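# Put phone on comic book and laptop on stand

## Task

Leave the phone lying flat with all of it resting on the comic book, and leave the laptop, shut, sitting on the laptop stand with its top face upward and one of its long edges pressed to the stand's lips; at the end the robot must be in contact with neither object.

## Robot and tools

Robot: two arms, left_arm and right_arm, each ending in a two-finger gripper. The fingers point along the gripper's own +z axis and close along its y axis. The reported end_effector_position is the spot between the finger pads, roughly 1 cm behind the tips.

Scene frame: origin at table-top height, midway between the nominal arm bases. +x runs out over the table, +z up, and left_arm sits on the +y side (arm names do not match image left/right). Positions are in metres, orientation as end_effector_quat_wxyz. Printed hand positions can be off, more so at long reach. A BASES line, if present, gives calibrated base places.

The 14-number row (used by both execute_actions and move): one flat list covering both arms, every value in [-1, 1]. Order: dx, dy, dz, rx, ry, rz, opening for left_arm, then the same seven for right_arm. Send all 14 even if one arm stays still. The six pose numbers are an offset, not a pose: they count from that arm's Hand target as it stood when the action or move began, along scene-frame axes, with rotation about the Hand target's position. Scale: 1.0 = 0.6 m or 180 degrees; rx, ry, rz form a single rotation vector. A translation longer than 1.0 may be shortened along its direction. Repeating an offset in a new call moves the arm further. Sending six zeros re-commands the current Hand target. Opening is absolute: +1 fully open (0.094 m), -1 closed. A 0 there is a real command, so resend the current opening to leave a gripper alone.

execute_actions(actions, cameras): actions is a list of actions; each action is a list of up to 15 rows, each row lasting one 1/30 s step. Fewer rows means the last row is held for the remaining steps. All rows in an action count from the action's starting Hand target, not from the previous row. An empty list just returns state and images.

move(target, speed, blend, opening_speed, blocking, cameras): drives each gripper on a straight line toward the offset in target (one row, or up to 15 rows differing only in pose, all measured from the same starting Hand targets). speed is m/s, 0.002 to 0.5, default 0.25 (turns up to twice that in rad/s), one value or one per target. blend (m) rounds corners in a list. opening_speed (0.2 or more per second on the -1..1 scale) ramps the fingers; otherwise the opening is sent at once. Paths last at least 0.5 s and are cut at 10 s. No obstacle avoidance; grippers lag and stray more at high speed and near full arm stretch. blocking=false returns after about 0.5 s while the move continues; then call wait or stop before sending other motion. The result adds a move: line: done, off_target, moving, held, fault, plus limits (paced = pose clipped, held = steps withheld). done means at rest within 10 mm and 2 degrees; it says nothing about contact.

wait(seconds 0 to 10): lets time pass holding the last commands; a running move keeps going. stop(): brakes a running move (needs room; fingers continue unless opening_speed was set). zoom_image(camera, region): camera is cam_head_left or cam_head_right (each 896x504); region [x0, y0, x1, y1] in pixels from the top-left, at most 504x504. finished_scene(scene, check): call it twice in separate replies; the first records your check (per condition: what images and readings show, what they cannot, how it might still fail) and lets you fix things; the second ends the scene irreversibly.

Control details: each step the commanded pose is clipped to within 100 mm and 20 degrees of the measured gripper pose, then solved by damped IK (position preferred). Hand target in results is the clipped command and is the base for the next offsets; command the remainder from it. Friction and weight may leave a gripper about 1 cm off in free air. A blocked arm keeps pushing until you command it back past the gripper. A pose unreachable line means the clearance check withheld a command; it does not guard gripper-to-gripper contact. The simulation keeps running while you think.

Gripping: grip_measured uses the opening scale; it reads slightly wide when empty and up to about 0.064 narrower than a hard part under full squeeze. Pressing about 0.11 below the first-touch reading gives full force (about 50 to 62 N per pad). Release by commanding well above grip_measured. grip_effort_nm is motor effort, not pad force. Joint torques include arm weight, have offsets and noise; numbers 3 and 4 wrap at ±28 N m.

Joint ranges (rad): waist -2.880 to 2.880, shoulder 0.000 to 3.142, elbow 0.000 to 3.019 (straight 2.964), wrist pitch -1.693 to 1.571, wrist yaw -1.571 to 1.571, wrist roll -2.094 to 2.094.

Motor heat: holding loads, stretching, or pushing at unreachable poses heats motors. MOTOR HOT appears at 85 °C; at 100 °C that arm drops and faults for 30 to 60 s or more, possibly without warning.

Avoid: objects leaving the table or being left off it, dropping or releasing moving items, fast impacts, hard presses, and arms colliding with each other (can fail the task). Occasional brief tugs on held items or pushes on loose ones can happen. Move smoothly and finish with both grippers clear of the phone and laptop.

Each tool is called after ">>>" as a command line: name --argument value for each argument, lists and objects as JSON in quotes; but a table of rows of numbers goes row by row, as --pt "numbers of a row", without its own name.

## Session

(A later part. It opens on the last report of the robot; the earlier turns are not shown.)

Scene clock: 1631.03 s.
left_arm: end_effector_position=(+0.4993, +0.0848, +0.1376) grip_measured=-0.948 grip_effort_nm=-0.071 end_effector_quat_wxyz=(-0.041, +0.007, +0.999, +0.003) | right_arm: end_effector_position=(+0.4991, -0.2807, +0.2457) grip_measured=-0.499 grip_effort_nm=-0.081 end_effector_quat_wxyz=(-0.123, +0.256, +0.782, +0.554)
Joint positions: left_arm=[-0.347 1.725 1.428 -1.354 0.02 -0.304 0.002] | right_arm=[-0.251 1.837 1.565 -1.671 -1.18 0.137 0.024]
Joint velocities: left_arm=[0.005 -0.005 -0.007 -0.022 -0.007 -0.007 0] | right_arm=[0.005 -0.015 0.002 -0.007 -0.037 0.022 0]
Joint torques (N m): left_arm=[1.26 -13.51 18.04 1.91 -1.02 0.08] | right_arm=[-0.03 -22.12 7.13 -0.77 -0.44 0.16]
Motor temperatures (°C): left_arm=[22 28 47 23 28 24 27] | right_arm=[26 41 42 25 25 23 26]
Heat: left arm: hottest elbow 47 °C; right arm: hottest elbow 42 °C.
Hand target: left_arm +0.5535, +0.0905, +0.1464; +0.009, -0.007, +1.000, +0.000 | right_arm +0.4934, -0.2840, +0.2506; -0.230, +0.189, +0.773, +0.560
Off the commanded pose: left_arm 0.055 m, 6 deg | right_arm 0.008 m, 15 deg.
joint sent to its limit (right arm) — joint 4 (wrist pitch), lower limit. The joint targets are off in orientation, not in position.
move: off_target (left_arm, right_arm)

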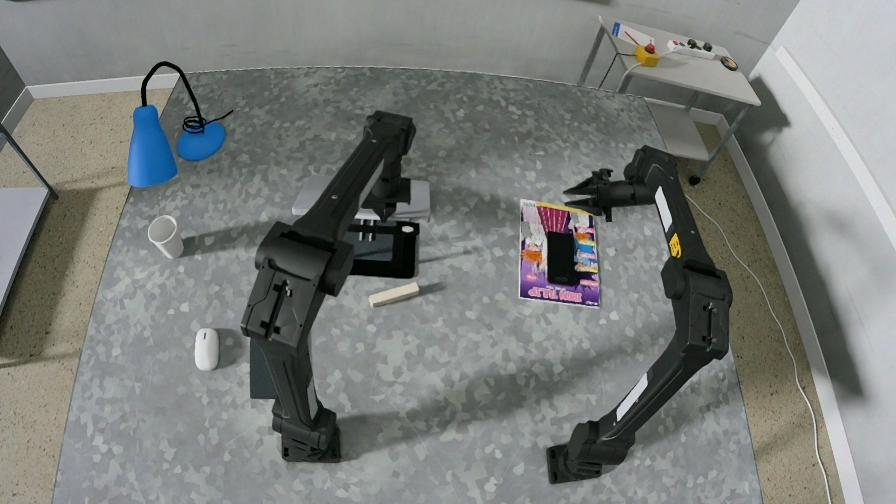

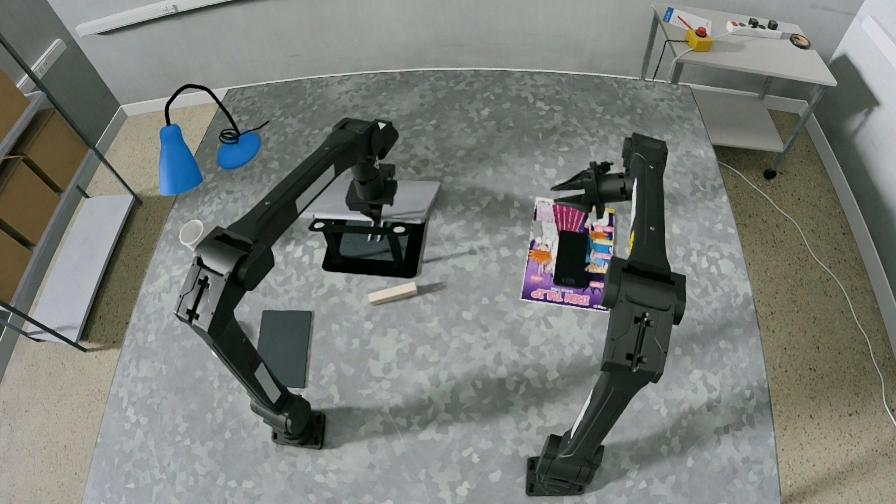

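>>> move --target '[-0.09,0,0.03,0,0,0,-0.95,0,0,0,0,0,0,-0.5]' --speed 0.08 --cameras '[]'

>>> move --target '[-0.1,0.08,0.1,0,0,0,-0.95,0,0,0,0,0,0,-0.5]' --speed 0.15 --cameras '[]'

>>> move --target '[-0.05,0.45,0.1,0,0,0,-0.95,0,0,0,0,0,0,-0.5]' --speed 0.25

>>> zoom_image --camera "cam_head_left" --region '[270, 150, 450, 270]'

>>> zoom_image --camera "cam_head_right" --region '[270, 150, 450, 270]'

Scene clock: 1636.27 s.
left_arm: end_effector_position=(+0.4994, +0.0883, +0.1569) grip_measured=-0.948 grip_effort_nm=-0.071 end_effector_quat_wxyz=(-0.005, +0.000, +1.000, +0.002) | right_arm: end_effector_position=(+0.4991, -0.2807, +0.2457) grip_measured=-0.499 grip_effort_nm=-0.081 end_effector_quat_wxyz=(-0.123, +0.256, +0.782, +0.554)
Joint positions: left_arm=[-0.347 1.665 1.404 -1.321 -0.001 -0.318 0.002] | right_arm=[-0.251 1.837 1.565 -1.671 -1.18 0.137 0.024]
Joint velocities: left_arm=[-0.015 -0.005 -0.012 0.007 0.022 0.022 0] | right_arm=[-0.024 -0.024 -0.002 -0.002 -0.037 -0.037 0]
Joint torques (N m): left_arm=[-1.73 -18.55 8.91 0.77 -0.17 -0.08] | right_arm=[0.09 -22.12 7.15 -0.75 -0.44 0.17]
Motor temperatures (°C): left_arm=[22 28 47 24 28 24 27] | right_arm=[26 41 42 25 25 23 26]
Heat: left arm: hottest elbow 47 °C; right arm: hottest elbow 42 °C.
Hand target: left_arm +0.4995, +0.0911, +0.1649; +0.009, -0.007, +1.000, +0.000 | right_arm +0.4934, -0.2840, +0.2506; -0.230, +0.189, +0.773, +0.560
Off the commanded pose: left_arm 0.008 m, 2 deg | right_arm 0.008 m, 15 deg.
joint sent to its limit (right arm) — joint 4 (wrist pitch), lower limit. The joint targets are off in orientation, not in position.
move: off_target (right_arm)
No camera images: "cameras" was empty.

Scene clock: 1637.63 s.
left_arm: end_effector_position=(+0.4454, +0.1329, +0.2222) grip_measured=-0.948 grip_effort_nm=-0.071 end_effector_quat_wxyz=(+0.009, -0.005, +1.000, -0.002) | right_arm: end_effector_position=(+0.4991, -0.2807, +0.2457) grip_measured=-0.499 grip_effort_nm=-0.081 end_effector_quat_wxyz=(-0.123, +0.256, +0.782, +0.554)
Joint positions: left_arm=[-0.288 1.45 1.327 -1.43 -0.002 -0.27 0.002] | right_arm=[-0.251 1.837 1.565 -1.671 -1.18 0.137 0.024]
Joint velocities: left_arm=[-0.005 0.005 0.002 0.002 0.007 -0.007 0] | right_arm=[-0.005 0.015 0.002 0.007 0.007 0.007 0]
Joint torques (N m): left_arm=[-0.26 -14.1 9.18 0.09 -0.15 0.11] | right_arm=[-0.03 -22.18 7.16 -0.76 -0.44 0.17]
Motor temperatures (°C): left_arm=[22 28 47 24 28 24 27] | right_arm=[26 41 42 25 25 23 26]
Heat: left arm: hottest elbow 47 °C; right arm: hottest elbow 42 °C.
Hand target: left_arm +0.4410, +0.1403, +0.2251; +0.009, -0.007, +1.000, +0.000 | right_arm +0.4934, -0.2840, +0.2506; -0.230, +0.189, +0.773, +0.560
Off the commanded pose: left_arm 0.009 m, 0 deg | right_arm 0.008 m, 15 deg.
joint sent to its limit (right arm) — joint 4 (wrist pitch), lower limit. The joint targets are off in orientation, not in position.
move: off_target (right_arm)
No camera images: "cameras" was empty.

Scene clock: 1639.77 s.
left_arm: end_effector_position=(+0.3994, +0.4026, +0.2604) grip_measured=-0.948 grip_effort_nm=-0.066 end_effector_quat_wxyz=(-0.018, -0.008, +1.000, -0.007) | right_arm: end_effector_position=(+0.4991, -0.2807, +0.2457) grip_measured=-0.499 grip_effort_nm=-0.081 end_effector_quat_wxyz=(-0.123, +0.256, +0.782, +0.554)
Joint positions: left_arm=[0.383 1.409 1.385 -1.586 -0.002 0.396 0.002] | right_arm=[-0.251 1.837 1.565 -1.671 -1.18 0.137 0.024]
Joint velocities: left_arm=[0.005 -0.015 -0.012 -0.012 0.051 -0.022 0] | right_arm=[-0.005 -0.015 0.002 -0.017 0.037 -0.007 0]
Joint torques (N m): left_arm=[-0.73 -12.22 16.55 -0.17 0.13 0.12] | right_arm=[0.03 -22.18 7.15 -0.77 -0.44 0.16]
Motor temperatures (°C): left_arm=[22 28 47 24 28 24 27] | right_arm=[26 41 42 25 25 23 26]
Heat: left arm: hottest elbow 47 °C; right arm: hottest elbow 42 °C.
Hand target: left_arm +0.4142, +0.4121, +0.2833; +0.005, -0.007, +1.000, +0.001 | right_arm +0.4934, -0.2840, +0.2506; -0.230, +0.189, +0.773, +0.560
Off the commanded pose: left_arm 0.028 m, 3 deg | right_arm 0.008 m, 15 deg.
joint sent to its limit (right arm) — joint 4 (wrist pitch), lower limit. The joint targets are off in orientation, not in position.
move: off_target (left_arm, right_arm)

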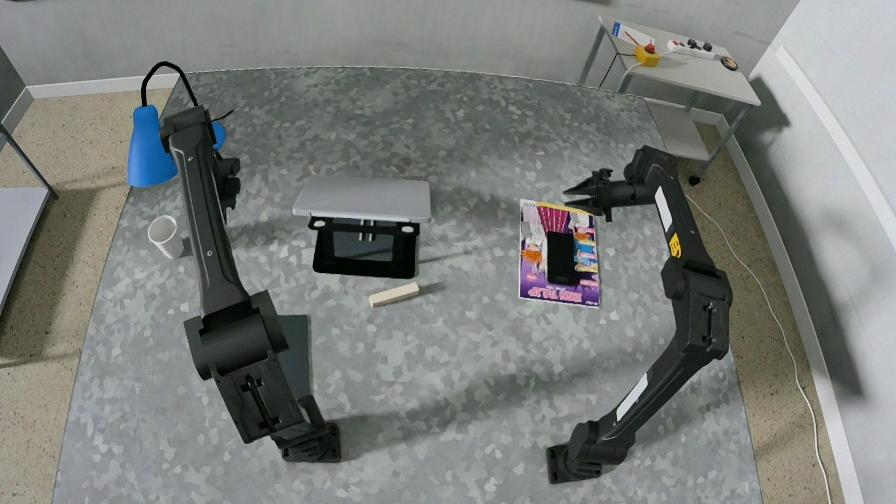

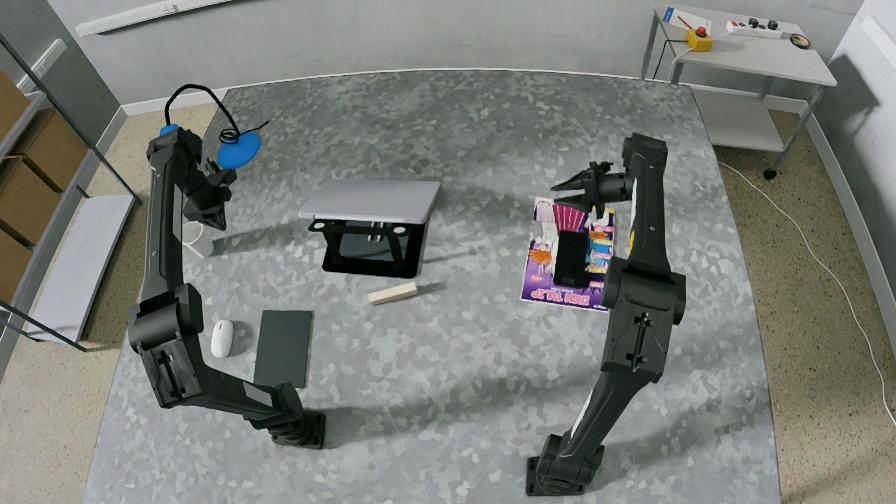

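Scaled by 2.800.

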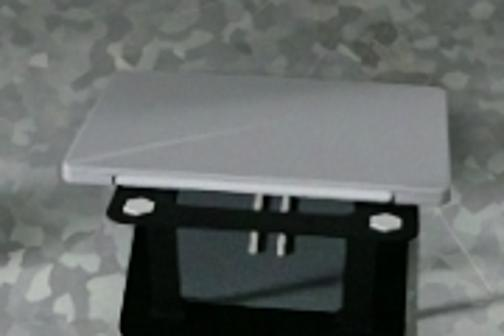

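Scaled by 2.800.

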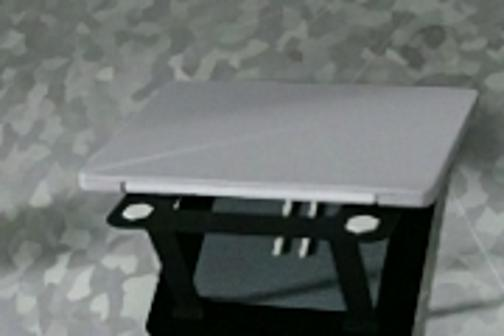

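>>> zoom_image --camera "cam_head_left" --region '[310, 160, 440, 220]'

>>> zoom_image --camera "cam_head_right" --region '[390, 165, 450, 235]'

>>> zoom_image --camera "cam_head_left" --region '[380, 165, 440, 245]'

Scaled by 3.877.

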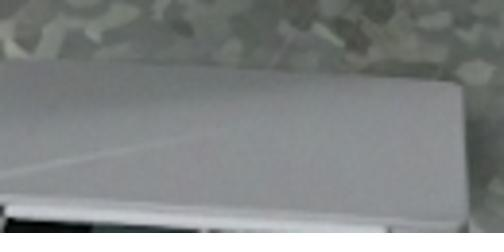

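Scaled by 7.200.

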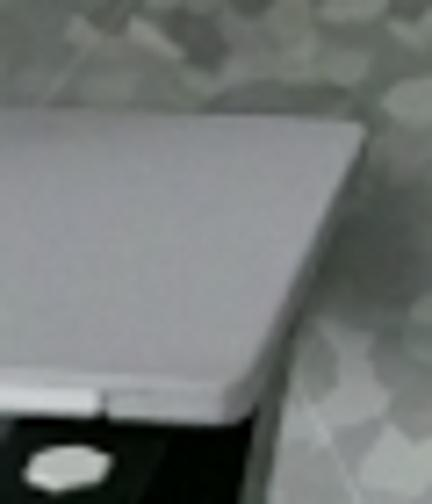

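Scaled by 6.300.

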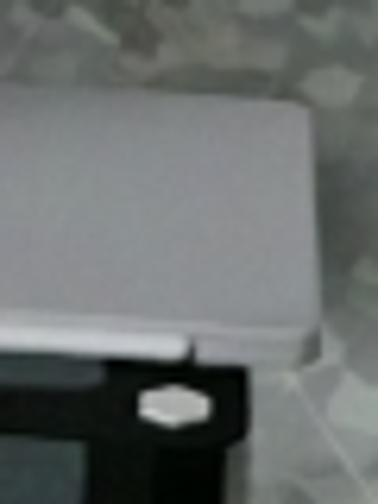

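>>> finished_scene --scene 2 --check "Phone: lies flat inside the comic's outline in both views, no overhang; right gripper hovers far above, not touching. Laptop: closed, top up, resting flat on the plate, near edge now parallel to plate (gaps to near pads about equal: 7.1 vs 6.8 px), lips hidden right behind far edge; far edge v matches the lip position within ~1 px (2-3 mm) and not raised, so not ridden over; final push met rising resistance (lag 5.5 cm vs 3 cm free), i.e. contact with lips. Cannot see the lips directly; could be a mm-scale gap. Left gripper at y=0.40, 12+ cm clear of the laptop."

This call ended nothing. Check each condition that your pictures could not show: look closer or test it, and mend what is not met. Then call finished_scene again.

>>> move --pt "-0.05 -0.43 -0.04 0 0 0 -0.95 0 0 0 0 0 0 -0.5" --pt "0.05 -0.445 -0.155 0 0 0 -0.95 0 0 0 0 0 0 -0.5" --speed 0.15 --cameras '[]'

>>> move --target '[0.09,0,-0.01,0,0,0,-0.95,0,0,0,0,0,0,-0.5]' --speed 0.05

>>> zoom_image --camera "cam_head_left" --region '[270, 150, 450, 270]'

>>> zoom_image --camera "cam_head_right" --region '[270, 150, 450, 270]'

Scene clock: 1669.37 s.
left_arm: end_effector_position=(+0.4381, +0.1434, +0.1943) grip_measured=-0.948 grip_effort_nm=-0.066 end_effector_quat_wxyz=(+0.004, -0.003, +1.000, -0.001) | right_arm: end_effector_position=(+0.4991, -0.2807, +0.2457) grip_measured=-0.499 grip_effort_nm=-0.081 end_effector_quat_wxyz=(-0.123, +0.256, +0.782, +0.554)
Joint positions: left_arm=[-0.267 1.443 1.246 -1.366 0 -0.245 0.002] | right_arm=[-0.251 1.837 1.565 -1.671 -1.18 0.137 0.024]
Joint velocities: left_arm=[-0.005 -0.005 0.002 -0.002 -0.007 -0.022 -0.001] | right_arm=[-0.005 -0.015 0.007 0.012 -0.051 -0.007 0.001]
Joint torques (N m): left_arm=[-1.85 -12.98 9.8 0.73 -0.11 -0.1] | right_arm=[-0.03 -22.24 7.16 -0.77 -0.44 0.16]
Motor temperatures (°C): left_arm=[22 28 48 23 27 24 27] | right_arm=[26 41 42 25 25 23 26]
Heat: left arm: hottest elbow 48 °C; right arm: hottest elbow 42 °C.
Hand target: left_arm +0.4410, +0.1428, +0.1929; +0.008, -0.007, +1.000, +0.000 | right_arm +0.4934, -0.2840, +0.2506; -0.230, +0.189, +0.773, +0.560
Off the commanded pose: left_arm 0.008 m, 1 deg | right_arm 0.008 m, 15 deg.
joint sent to its limit (right arm) — joint 4 (wrist pitch), lower limit. The joint targets are off in orientation, not in position.
move: off_target (right_arm)
No camera images: "cameras" was empty.

Scene clock: 1670.97 s.
left_arm: end_effector_position=(+0.4669, +0.1415, +0.1665) grip_measured=-0.948 grip_effort_nm=-0.071 end_effector_quat_wxyz=(-0.024, -0.005, +1.000, +0.006) | right_arm: end_effector_position=(+0.4991, -0.2807, +0.2457) grip_measured=-0.499 grip_effort_nm=-0.085 end_effector_quat_wxyz=(-0.123, +0.256, +0.782, +0.554)
Joint positions: left_arm=[-0.257 1.568 1.31 -1.362 -0.001 -0.238 0.002] | right_arm=[-0.251 1.837 1.565 -1.671 -1.18 0.137 0.024]
Joint velocities: left_arm=[0.005 0.005 -0.007 -0.007 -0.007 -0.037 -0.001] | right_arm=[-0.024 -0.005 -0.002 0.012 -0.007 -0.022 -0.001]
Joint torques (N m): left_arm=[-0.44 -13.86 16.13 0.51 -0.14 0.08] | right_arm=[-0.03 -22.24 7.16 -0.73 -0.43 0.17]
Motor temperatures (°C): left_arm=[22 28 48 23 27 24 27] | right_arm=[26 41 42 25 25 23 26]
Heat: left arm: hottest elbow 48 °C; right arm: hottest elbow 42 °C.
Hand target: left_arm +0.4949, +0.1422, +0.1864; +0.008, -0.007, +1.000, +0.000 | right_arm +0.4934, -0.2840, +0.2506; -0.230, +0.189, +0.773, +0.560
Off the commanded pose: left_arm 0.035 m, 4 deg | right_arm 0.008 m, 15 deg.
joint sent to its limit (right arm) — joint 4 (wrist pitch), lower limit. The joint targets are off in orientation, not in position.
move: off_target (left_arm, right_arm)

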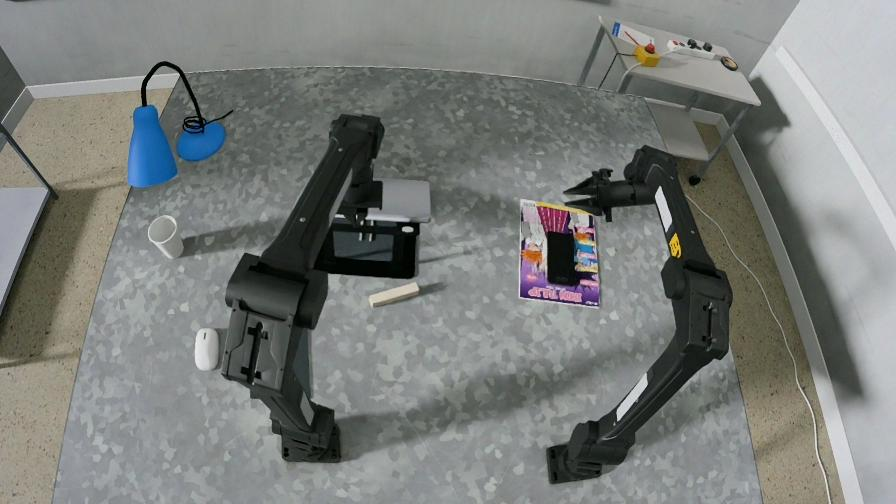

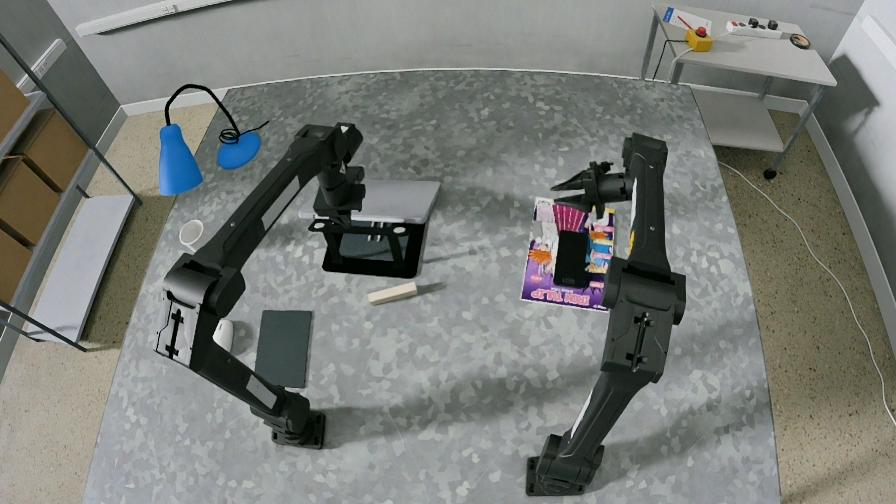

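Scaled by 2.800.

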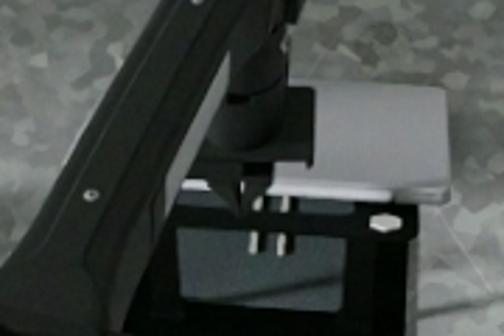

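Scaled by 2.800.

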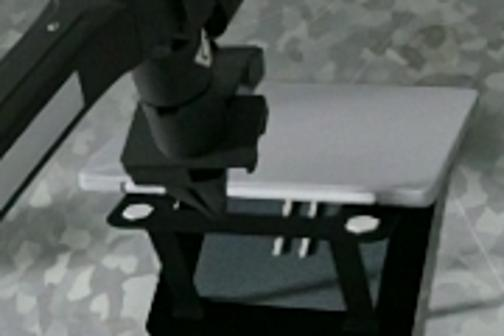

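>>> move --target '[0.02,0,-0.05,0,0,0,-0.95,0,0,0,0,0,0,-0.5]' --speed 0.04 --cameras '[]'

>>> move --target '[0.025,0,-0.01,0,0,0,-0.95,0,0,0,0,0,0,-0.5]' --speed 0.03

>>> zoom_image --camera "cam_head_left" --region '[270, 150, 450, 270]'

>>> zoom_image --camera "cam_head_right" --region '[270, 150, 450, 270]'

Scene clock: 1675.37 s.
left_arm: end_effector_position=(+0.4846, +0.1393, +0.1445) grip_measured=-0.948 grip_effort_nm=-0.071 end_effector_quat_wxyz=(-0.015, -0.004, +1.000, +0.004) | right_arm: end_effector_position=(+0.4991, -0.2807, +0.2457) grip_measured=-0.499 grip_effort_nm=-0.081 end_effector_quat_wxyz=(-0.123, +0.256, +0.782, +0.554)
Joint positions: left_arm=[-0.253 1.617 1.31 -1.295 -0.002 -0.233 0.002] | right_arm=[-0.251 1.837 1.565 -1.671 -1.18 0.137 0.024]
Joint velocities: left_arm=[-0.015 -0.005 0.007 -0.007 0.007 -0.037 0] | right_arm=[0.005 -0.005 0.007 -0.007 -0.037 0.022 0.001]
Joint torques (N m): left_arm=[0.15 -15.03 13.93 0.5 -0.12 0.09] | right_arm=[0.03 -22.18 7.15 -0.79 -0.43 0.16]
Motor temperatures (°C): left_arm=[22 28 48 23 27 24 27] | right_arm=[26 41 42 25 25 23 26]
Heat: left arm: hottest elbow 48 °C; right arm: hottest elbow 42 °C.
Hand target: left_arm +0.5065, +0.1418, +0.1565; +0.008, -0.007, +1.000, +0.000 | right_arm +0.4934, -0.2840, +0.2506; -0.230, +0.189, +0.773, +0.560
Off the commanded pose: left_arm 0.025 m, 3 deg | right_arm 0.008 m, 15 deg.
joint sent to its limit (right arm) — joint 4 (wrist pitch), lower limit. The joint targets are off in orientation, not in position.
move: off_target (left_arm, right_arm)
No camera images: "cameras" was empty.

Scene clock: 1676.47 s.
left_arm: end_effector_position=(+0.4950, +0.1401, +0.1341) grip_measured=-0.948 grip_effort_nm=-0.066 end_effector_quat_wxyz=(-0.019, -0.005, +1.000, +0.005) | right_arm: end_effector_position=(+0.4991, -0.2807, +0.2457) grip_measured=-0.499 grip_effort_nm=-0.085 end_effector_quat_wxyz=(-0.123, +0.256, +0.782, +0.554)
Joint positions: left_arm=[-0.246 1.655 1.329 -1.283 -0.002 -0.227 0.002] | right_arm=[-0.251 1.837 1.565 -1.671 -1.18 0.137 0.024]
Joint velocities: left_arm=[-0.005 0.005 -0.007 0.007 0.037 -0.037 0.001] | right_arm=[0.015 0.005 -0.012 -0.002 -0.037 -0.022 0]
Joint torques (N m): left_arm=[-1.08 -15.09 15.36 0.36 -0.11 0.08] | right_arm=[0.03 -22.18 7.13 -0.76 -0.43 0.16]
Motor temperatures (°C): left_arm=[22 28 48 23 27 24 27] | right_arm=[26 41 42 25 25 23 26]
Heat: left arm: hottest elbow 48 °C; right arm: hottest elbow 42 °C.
Hand target: left_arm +0.5215, +0.1417, +0.1503; +0.008, -0.007, +1.000, +0.000 | right_arm +0.4934, -0.2840, +0.2506; -0.230, +0.189, +0.773, +0.560
Off the commanded pose: left_arm 0.031 m, 3 deg | right_arm 0.008 m, 15 deg.
joint sent to its limit (right arm) — joint 4 (wrist pitch), lower limit. The joint targets are off in orientation, not in position.
move: off_target (left_arm, right_arm)

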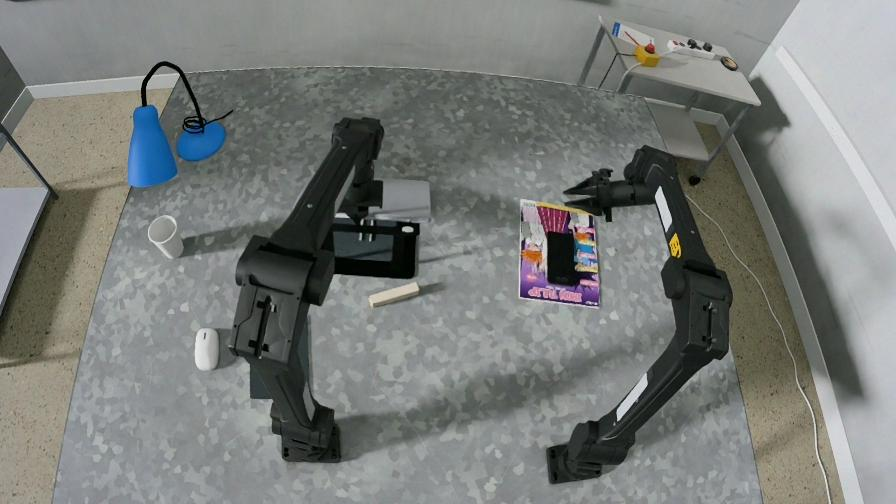

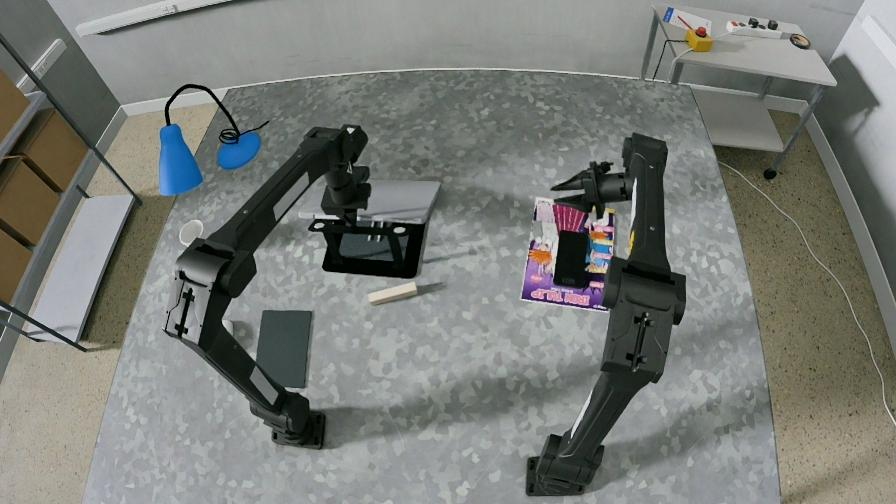

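Scaled by 2.800.

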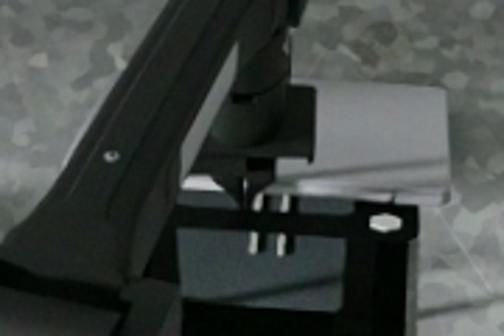

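Scaled by 2.800.

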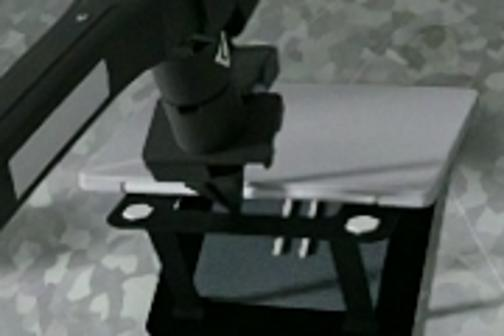

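>>> move --target '[0.025,0,0.0,0,0,0,-0.95,0,0,0,0,0,0,-0.5]' --speed 0.03

>>> zoom_image --camera "cam_head_left" --region '[270, 150, 450, 270]'

>>> zoom_image --camera "cam_head_right" --region '[270, 150, 450, 270]'

Scene clock: 1679.87 s.
left_arm: end_effector_position=(+0.5004, +0.1398, +0.1339) grip_measured=-0.948 grip_effort_nm=-0.071 end_effector_quat_wxyz=(-0.026, -0.002, +1.000, +0.007) | right_arm: end_effector_position=(+0.4991, -0.2807, +0.2457) grip_measured=-0.499 grip_effort_nm=-0.076 end_effector_quat_wxyz=(-0.123, +0.256, +0.782, +0.554)
Joint positions: left_arm=[-0.245 1.677 1.356 -1.303 -0.002 -0.221 0.002] | right_arm=[-0.251 1.837 1.565 -1.671 -1.18 0.137 0.024]
Joint velocities: left_arm=[-0.015 -0.015 0.007 0.002 -0.007 -0.022 0] | right_arm=[0.005 -0.024 -0.007 -0.007 -0.007 -0.037 0.001]
Joint torques (N m): left_arm=[0.09 -14.68 16.99 0.72 -0.13 0.11] | right_arm=[0.03 -22.18 7.15 -0.77 -0.44 0.16]
Motor temperatures (°C): left_arm=[22 28 48 23 27 24 27] | right_arm=[26 41 42 25 25 23 26]
Heat: left arm: hottest elbow 48 °C; right arm: hottest elbow 42 °C.
Hand target: left_arm +0.5365, +0.1414, +0.1502; +0.008, -0.007, +1.000, +0.000 | right_arm +0.4934, -0.2840, +0.2506; -0.230, +0.189, +0.773, +0.560
Off the commanded pose: left_arm 0.040 m, 4 deg | right_arm 0.008 m, 15 deg.
joint sent to its limit (right arm) — joint 4 (wrist pitch), lower limit. The joint targets are off in orientation, not in position.
move: off_target (left_arm, right_arm)

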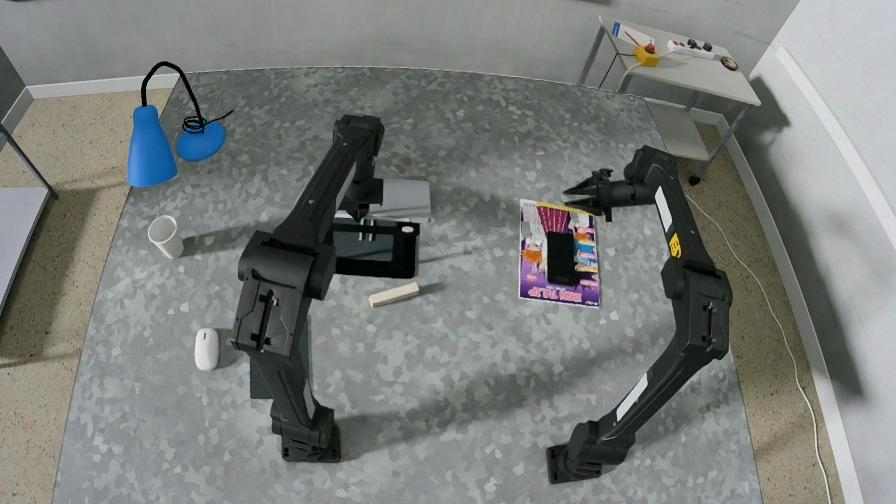

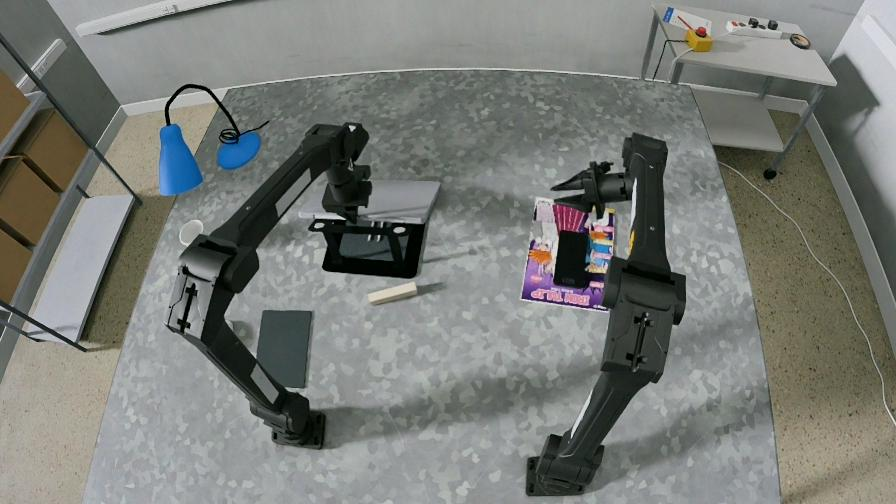

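Scaled by 2.800.

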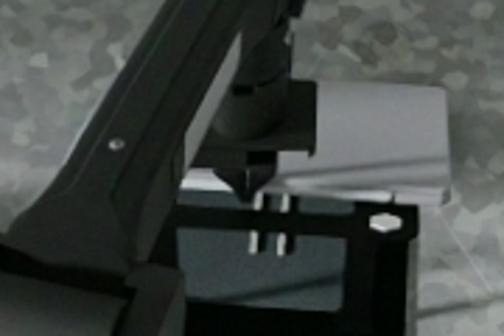

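Scaled by 2.800.

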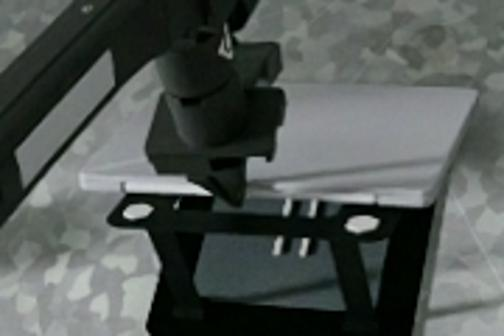

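>>> move --target '[0.02,0,0.0,0,0,0,-0.95,0,0,0,0,0,0,-0.5]' --speed 0.03

>>> zoom_image --camera "cam_head_left" --region '[270, 150, 450, 270]'

>>> zoom_image --camera "cam_head_right" --region '[270, 150, 450, 270]'

Scene clock: 1683.40 s.
left_arm: end_effector_position=(+0.5013, +0.1400, +0.1341) grip_measured=-0.948 grip_effort_nm=-0.071 end_effector_quat_wxyz=(-0.039, +0.000, +0.999, +0.009) | right_arm: end_effector_position=(+0.4991, -0.2807, +0.2457) grip_measured=-0.499 grip_effort_nm=-0.081 end_effector_quat_wxyz=(-0.123, +0.256, +0.782, +0.554)
Joint positions: left_arm=[-0.244 1.696 1.38 -1.335 -0.002 -0.216 0.002] | right_arm=[-0.251 1.837 1.565 -1.671 -1.18 0.137 0.024]
Joint velocities: left_arm=[0.015 0.005 -0.012 -0.002 0.022 0.081 0] | right_arm=[0.005 -0.015 -0.007 -0.007 -0.007 -0.037 -0.001]
Joint torques (N m): left_arm=[0.38 -14.45 17.92 1.62 -0.16 0.08] | right_arm=[0.03 -22.18 7.13 -0.76 -0.43 0.16]
Motor temperatures (°C): left_arm=[22 28 49 23 27 24 27] | right_arm=[26 42 42 25 25 23 26]
Heat: left arm: hottest elbow 49 °C; right arm: hottest shoulder 42 °C.
Hand target: left_arm +0.5485, +0.1414, +0.1502; +0.008, -0.007, +1.000, +0.000 | right_arm +0.4934, -0.2840, +0.2506; -0.230, +0.189, +0.773, +0.560
Off the commanded pose: left_arm 0.050 m, 6 deg | right_arm 0.008 m, 15 deg.
joint sent to its limit (right arm) — joint 4 (wrist pitch), lower limit. The joint targets are off in orientation, not in position.
move: off_target (left_arm, right_arm)

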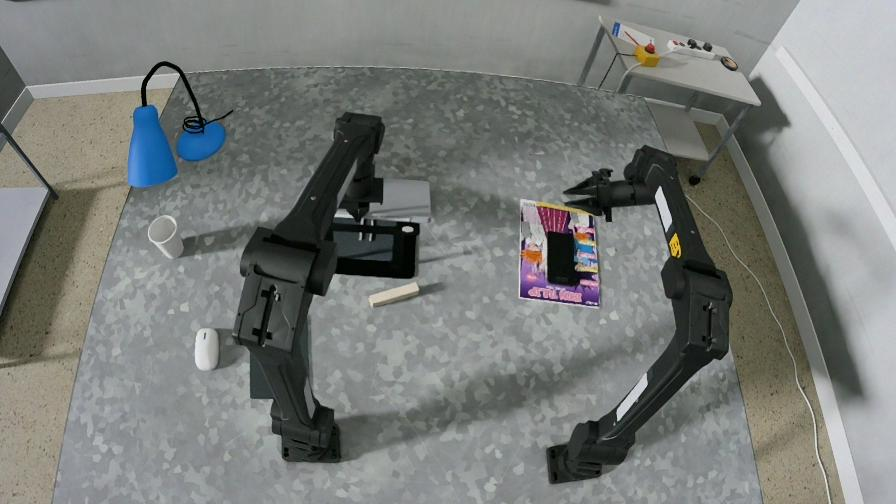

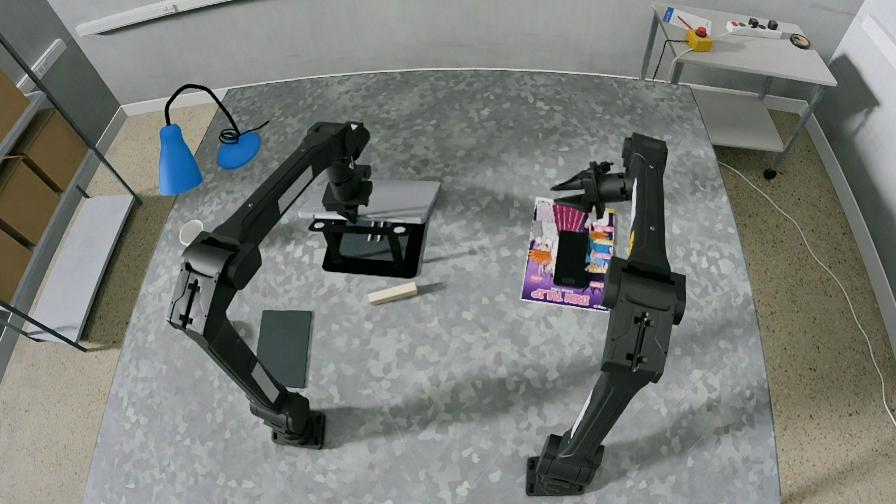

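Scaled by 2.800.

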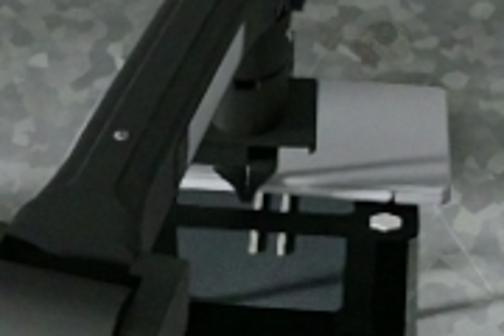

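Scaled by 2.800.

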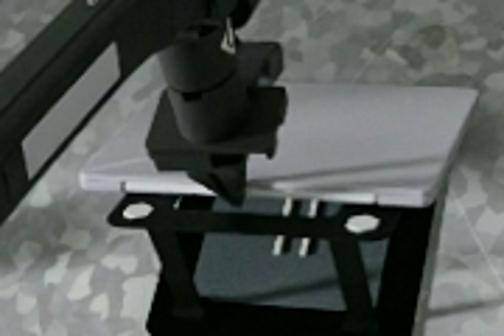

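>>> move --target '[-0.1,0,0.02,0,0,0,-0.95,0,0,0,0,0,0,-0.5]' --speed 0.08 --cameras '[]'

>>> move --pt "-0.08 0.03 0.12 0 0 0 -0.95 0 0 0 0 0 0 -0.5" --pt "-0.12 0.42 0.2 0 0 0 -0.95 0 0 0 0 0 0 -0.5" --speed 0.2 --blend 0.02

>>> zoom_image --camera "cam_head_left" --region '[270, 150, 450, 270]'

>>> zoom_image --camera "cam_head_right" --region '[270, 150, 450, 270]'

>>> zoom_image --camera "cam_head_left" --region '[500, 180, 630, 320]'

Scene clock: 1689.87 s.
left_arm: end_effector_position=(+0.4897, +0.1425, +0.1553) grip_measured=-0.948 grip_effort_nm=-0.071 end_effector_quat_wxyz=(-0.004, -0.003, +1.000, +0.002) | right_arm: end_effector_position=(+0.4991, -0.2807, +0.2457) grip_measured=-0.499 grip_effort_nm=-0.081 end_effector_quat_wxyz=(-0.123, +0.256, +0.782, +0.554)
Joint positions: left_arm=[-0.244 1.606 1.327 -1.301 -0.002 -0.221 0.002] | right_arm=[-0.251 1.837 1.565 -1.671 -1.18 0.137 0.024]
Joint velocities: left_arm=[0.005 -0.005 -0.012 -0.002 0.066 0.051 0] | right_arm=[-0.015 0.005 -0.012 -0.002 -0.007 0.081 0]
Joint torques (N m): left_arm=[-1.2 -17.61 8.58 0.83 -0.1 -0.08] | right_arm=[0.03 -22.12 7.15 -0.76 -0.44 0.16]
Motor temperatures (°C): left_arm=[22 28 50 23 27 24 27] | right_arm=[26 42 42 25 25 23 26]
Heat: left arm: hottest elbow 50 °C; right arm: hottest shoulder 42 °C.
Hand target: left_arm +0.4886, +0.1422, +0.1626; +0.008, -0.007, +1.000, +0.000 | right_arm +0.4934, -0.2840, +0.2506; -0.230, +0.189, +0.773, +0.560
Off the commanded pose: left_arm 0.007 m, 2 deg | right_arm 0.008 m, 15 deg.
joint sent to its limit (right arm) — joint 4 (wrist pitch), lower limit. The joint targets are off in orientation, not in position.
move: off_target (right_arm)
No camera images: "cameras" was empty.

Scene clock: 1692.50 s.
left_arm: end_effector_position=(+0.4055, +0.3876, +0.2589) grip_measured=-0.948 grip_effort_nm=-0.071 end_effector_quat_wxyz=(-0.018, -0.008, +1.000, -0.006) | right_arm: end_effector_position=(+0.4991, -0.2807, +0.2457) grip_measured=-0.499 grip_effort_nm=-0.081 end_effector_quat_wxyz=(-0.123, +0.256, +0.782, +0.554)
Joint positions: left_arm=[0.343 1.408 1.38 -1.58 -0.002 0.356 0.002] | right_arm=[-0.251 1.837 1.565 -1.671 -1.18 0.137 0.024]
Joint velocities: left_arm=[0.015 -0.005 -0.007 0.002 -0.066 -0.051 0] | right_arm=[0.005 -0.005 0.007 0.012 -0.037 -0.007 -0.001]
Joint torques (N m): left_arm=[-1.26 -12.22 16.43 -0.18 0.12 0.09] | right_arm=[-0.03 -22.24 7.16 -0.77 -0.43 0.16]
Motor temperatures (°C): left_arm=[22 28 49 23 27 24 27] | right_arm=[26 42 42 25 25 23 26]
Heat: left arm: hottest elbow 49 °C; right arm: hottest shoulder 42 °C.
Hand target: left_arm +0.4206, +0.3967, +0.2812; +0.006, -0.007, +1.000, +0.001 | right_arm +0.4934, -0.2840, +0.2506; -0.230, +0.189, +0.773, +0.560
Off the commanded pose: left_arm 0.027 m, 3 deg | right_arm 0.008 m, 15 deg.
joint sent to its limit (right arm) — joint 4 (wrist pitch), lower limit. The joint targets are off in orientation, not in position.
move: off_target (left_arm, right_arm)

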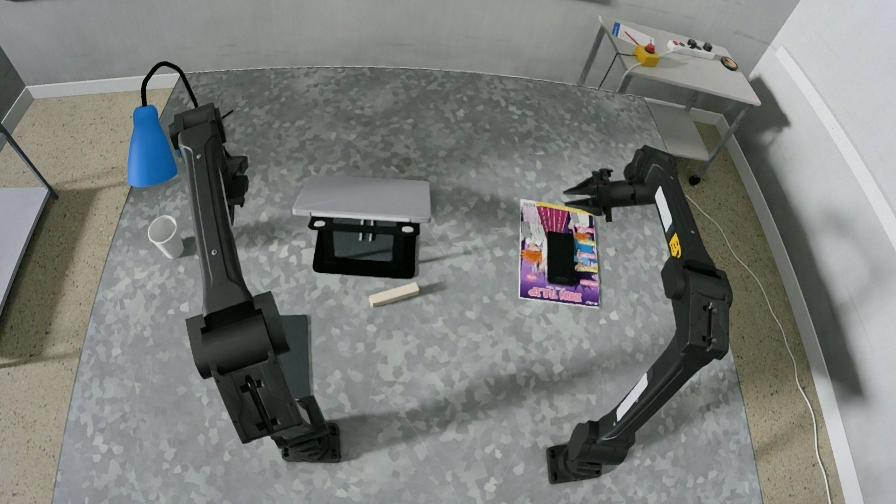

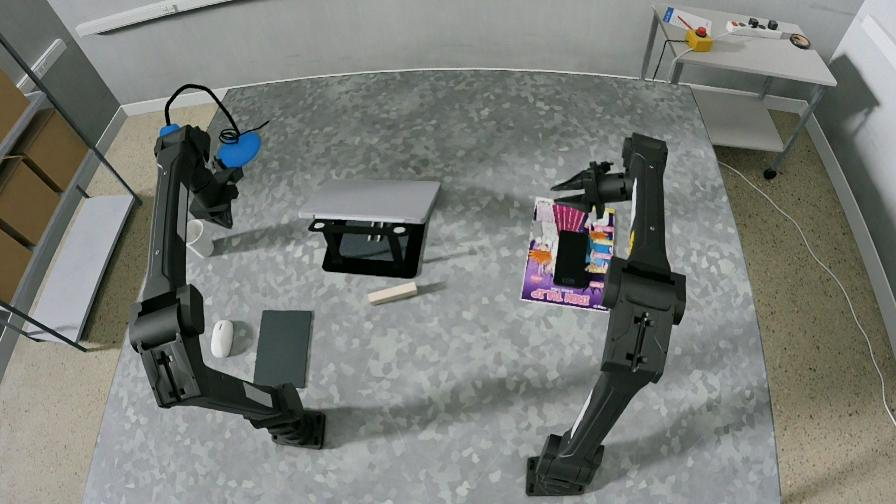

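Scaled by 2.800.

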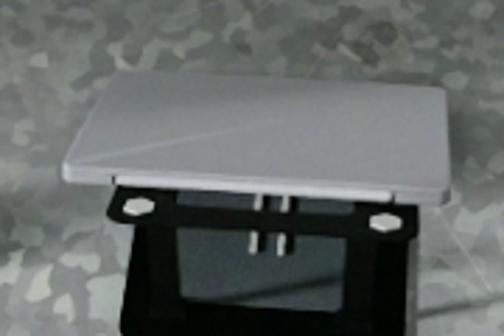

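Scaled by 2.800.

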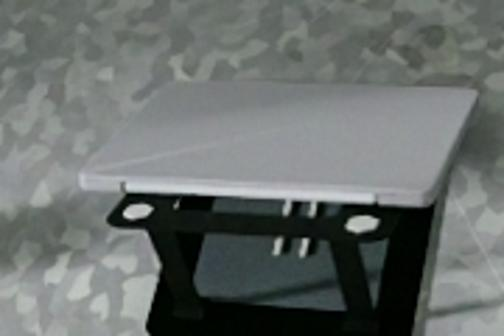

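Scaled by 3.600.

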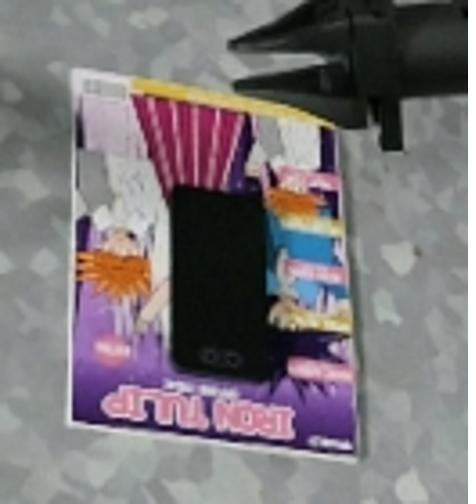

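>>> finished_scene --scene 2 --check "Phone lies flat, entirely inside the comic's outline in both views with margins all around; no gripper near it (right gripper ~0.24 m up, to the side). Laptop closed, top face up, flat on stand plate, near edge parallel to the plate; a low test push at left of centre met a rigid stop (12 mm command, <1 mm motion), as did the right side earlier, so the far long edge is against the lips; far edge not raised (image position consistent with lying on plate). Lips themselves are hidden behind the far edge. Left gripper is 12+ cm clear. All other objects on the table."

The scene is finished: the task was done.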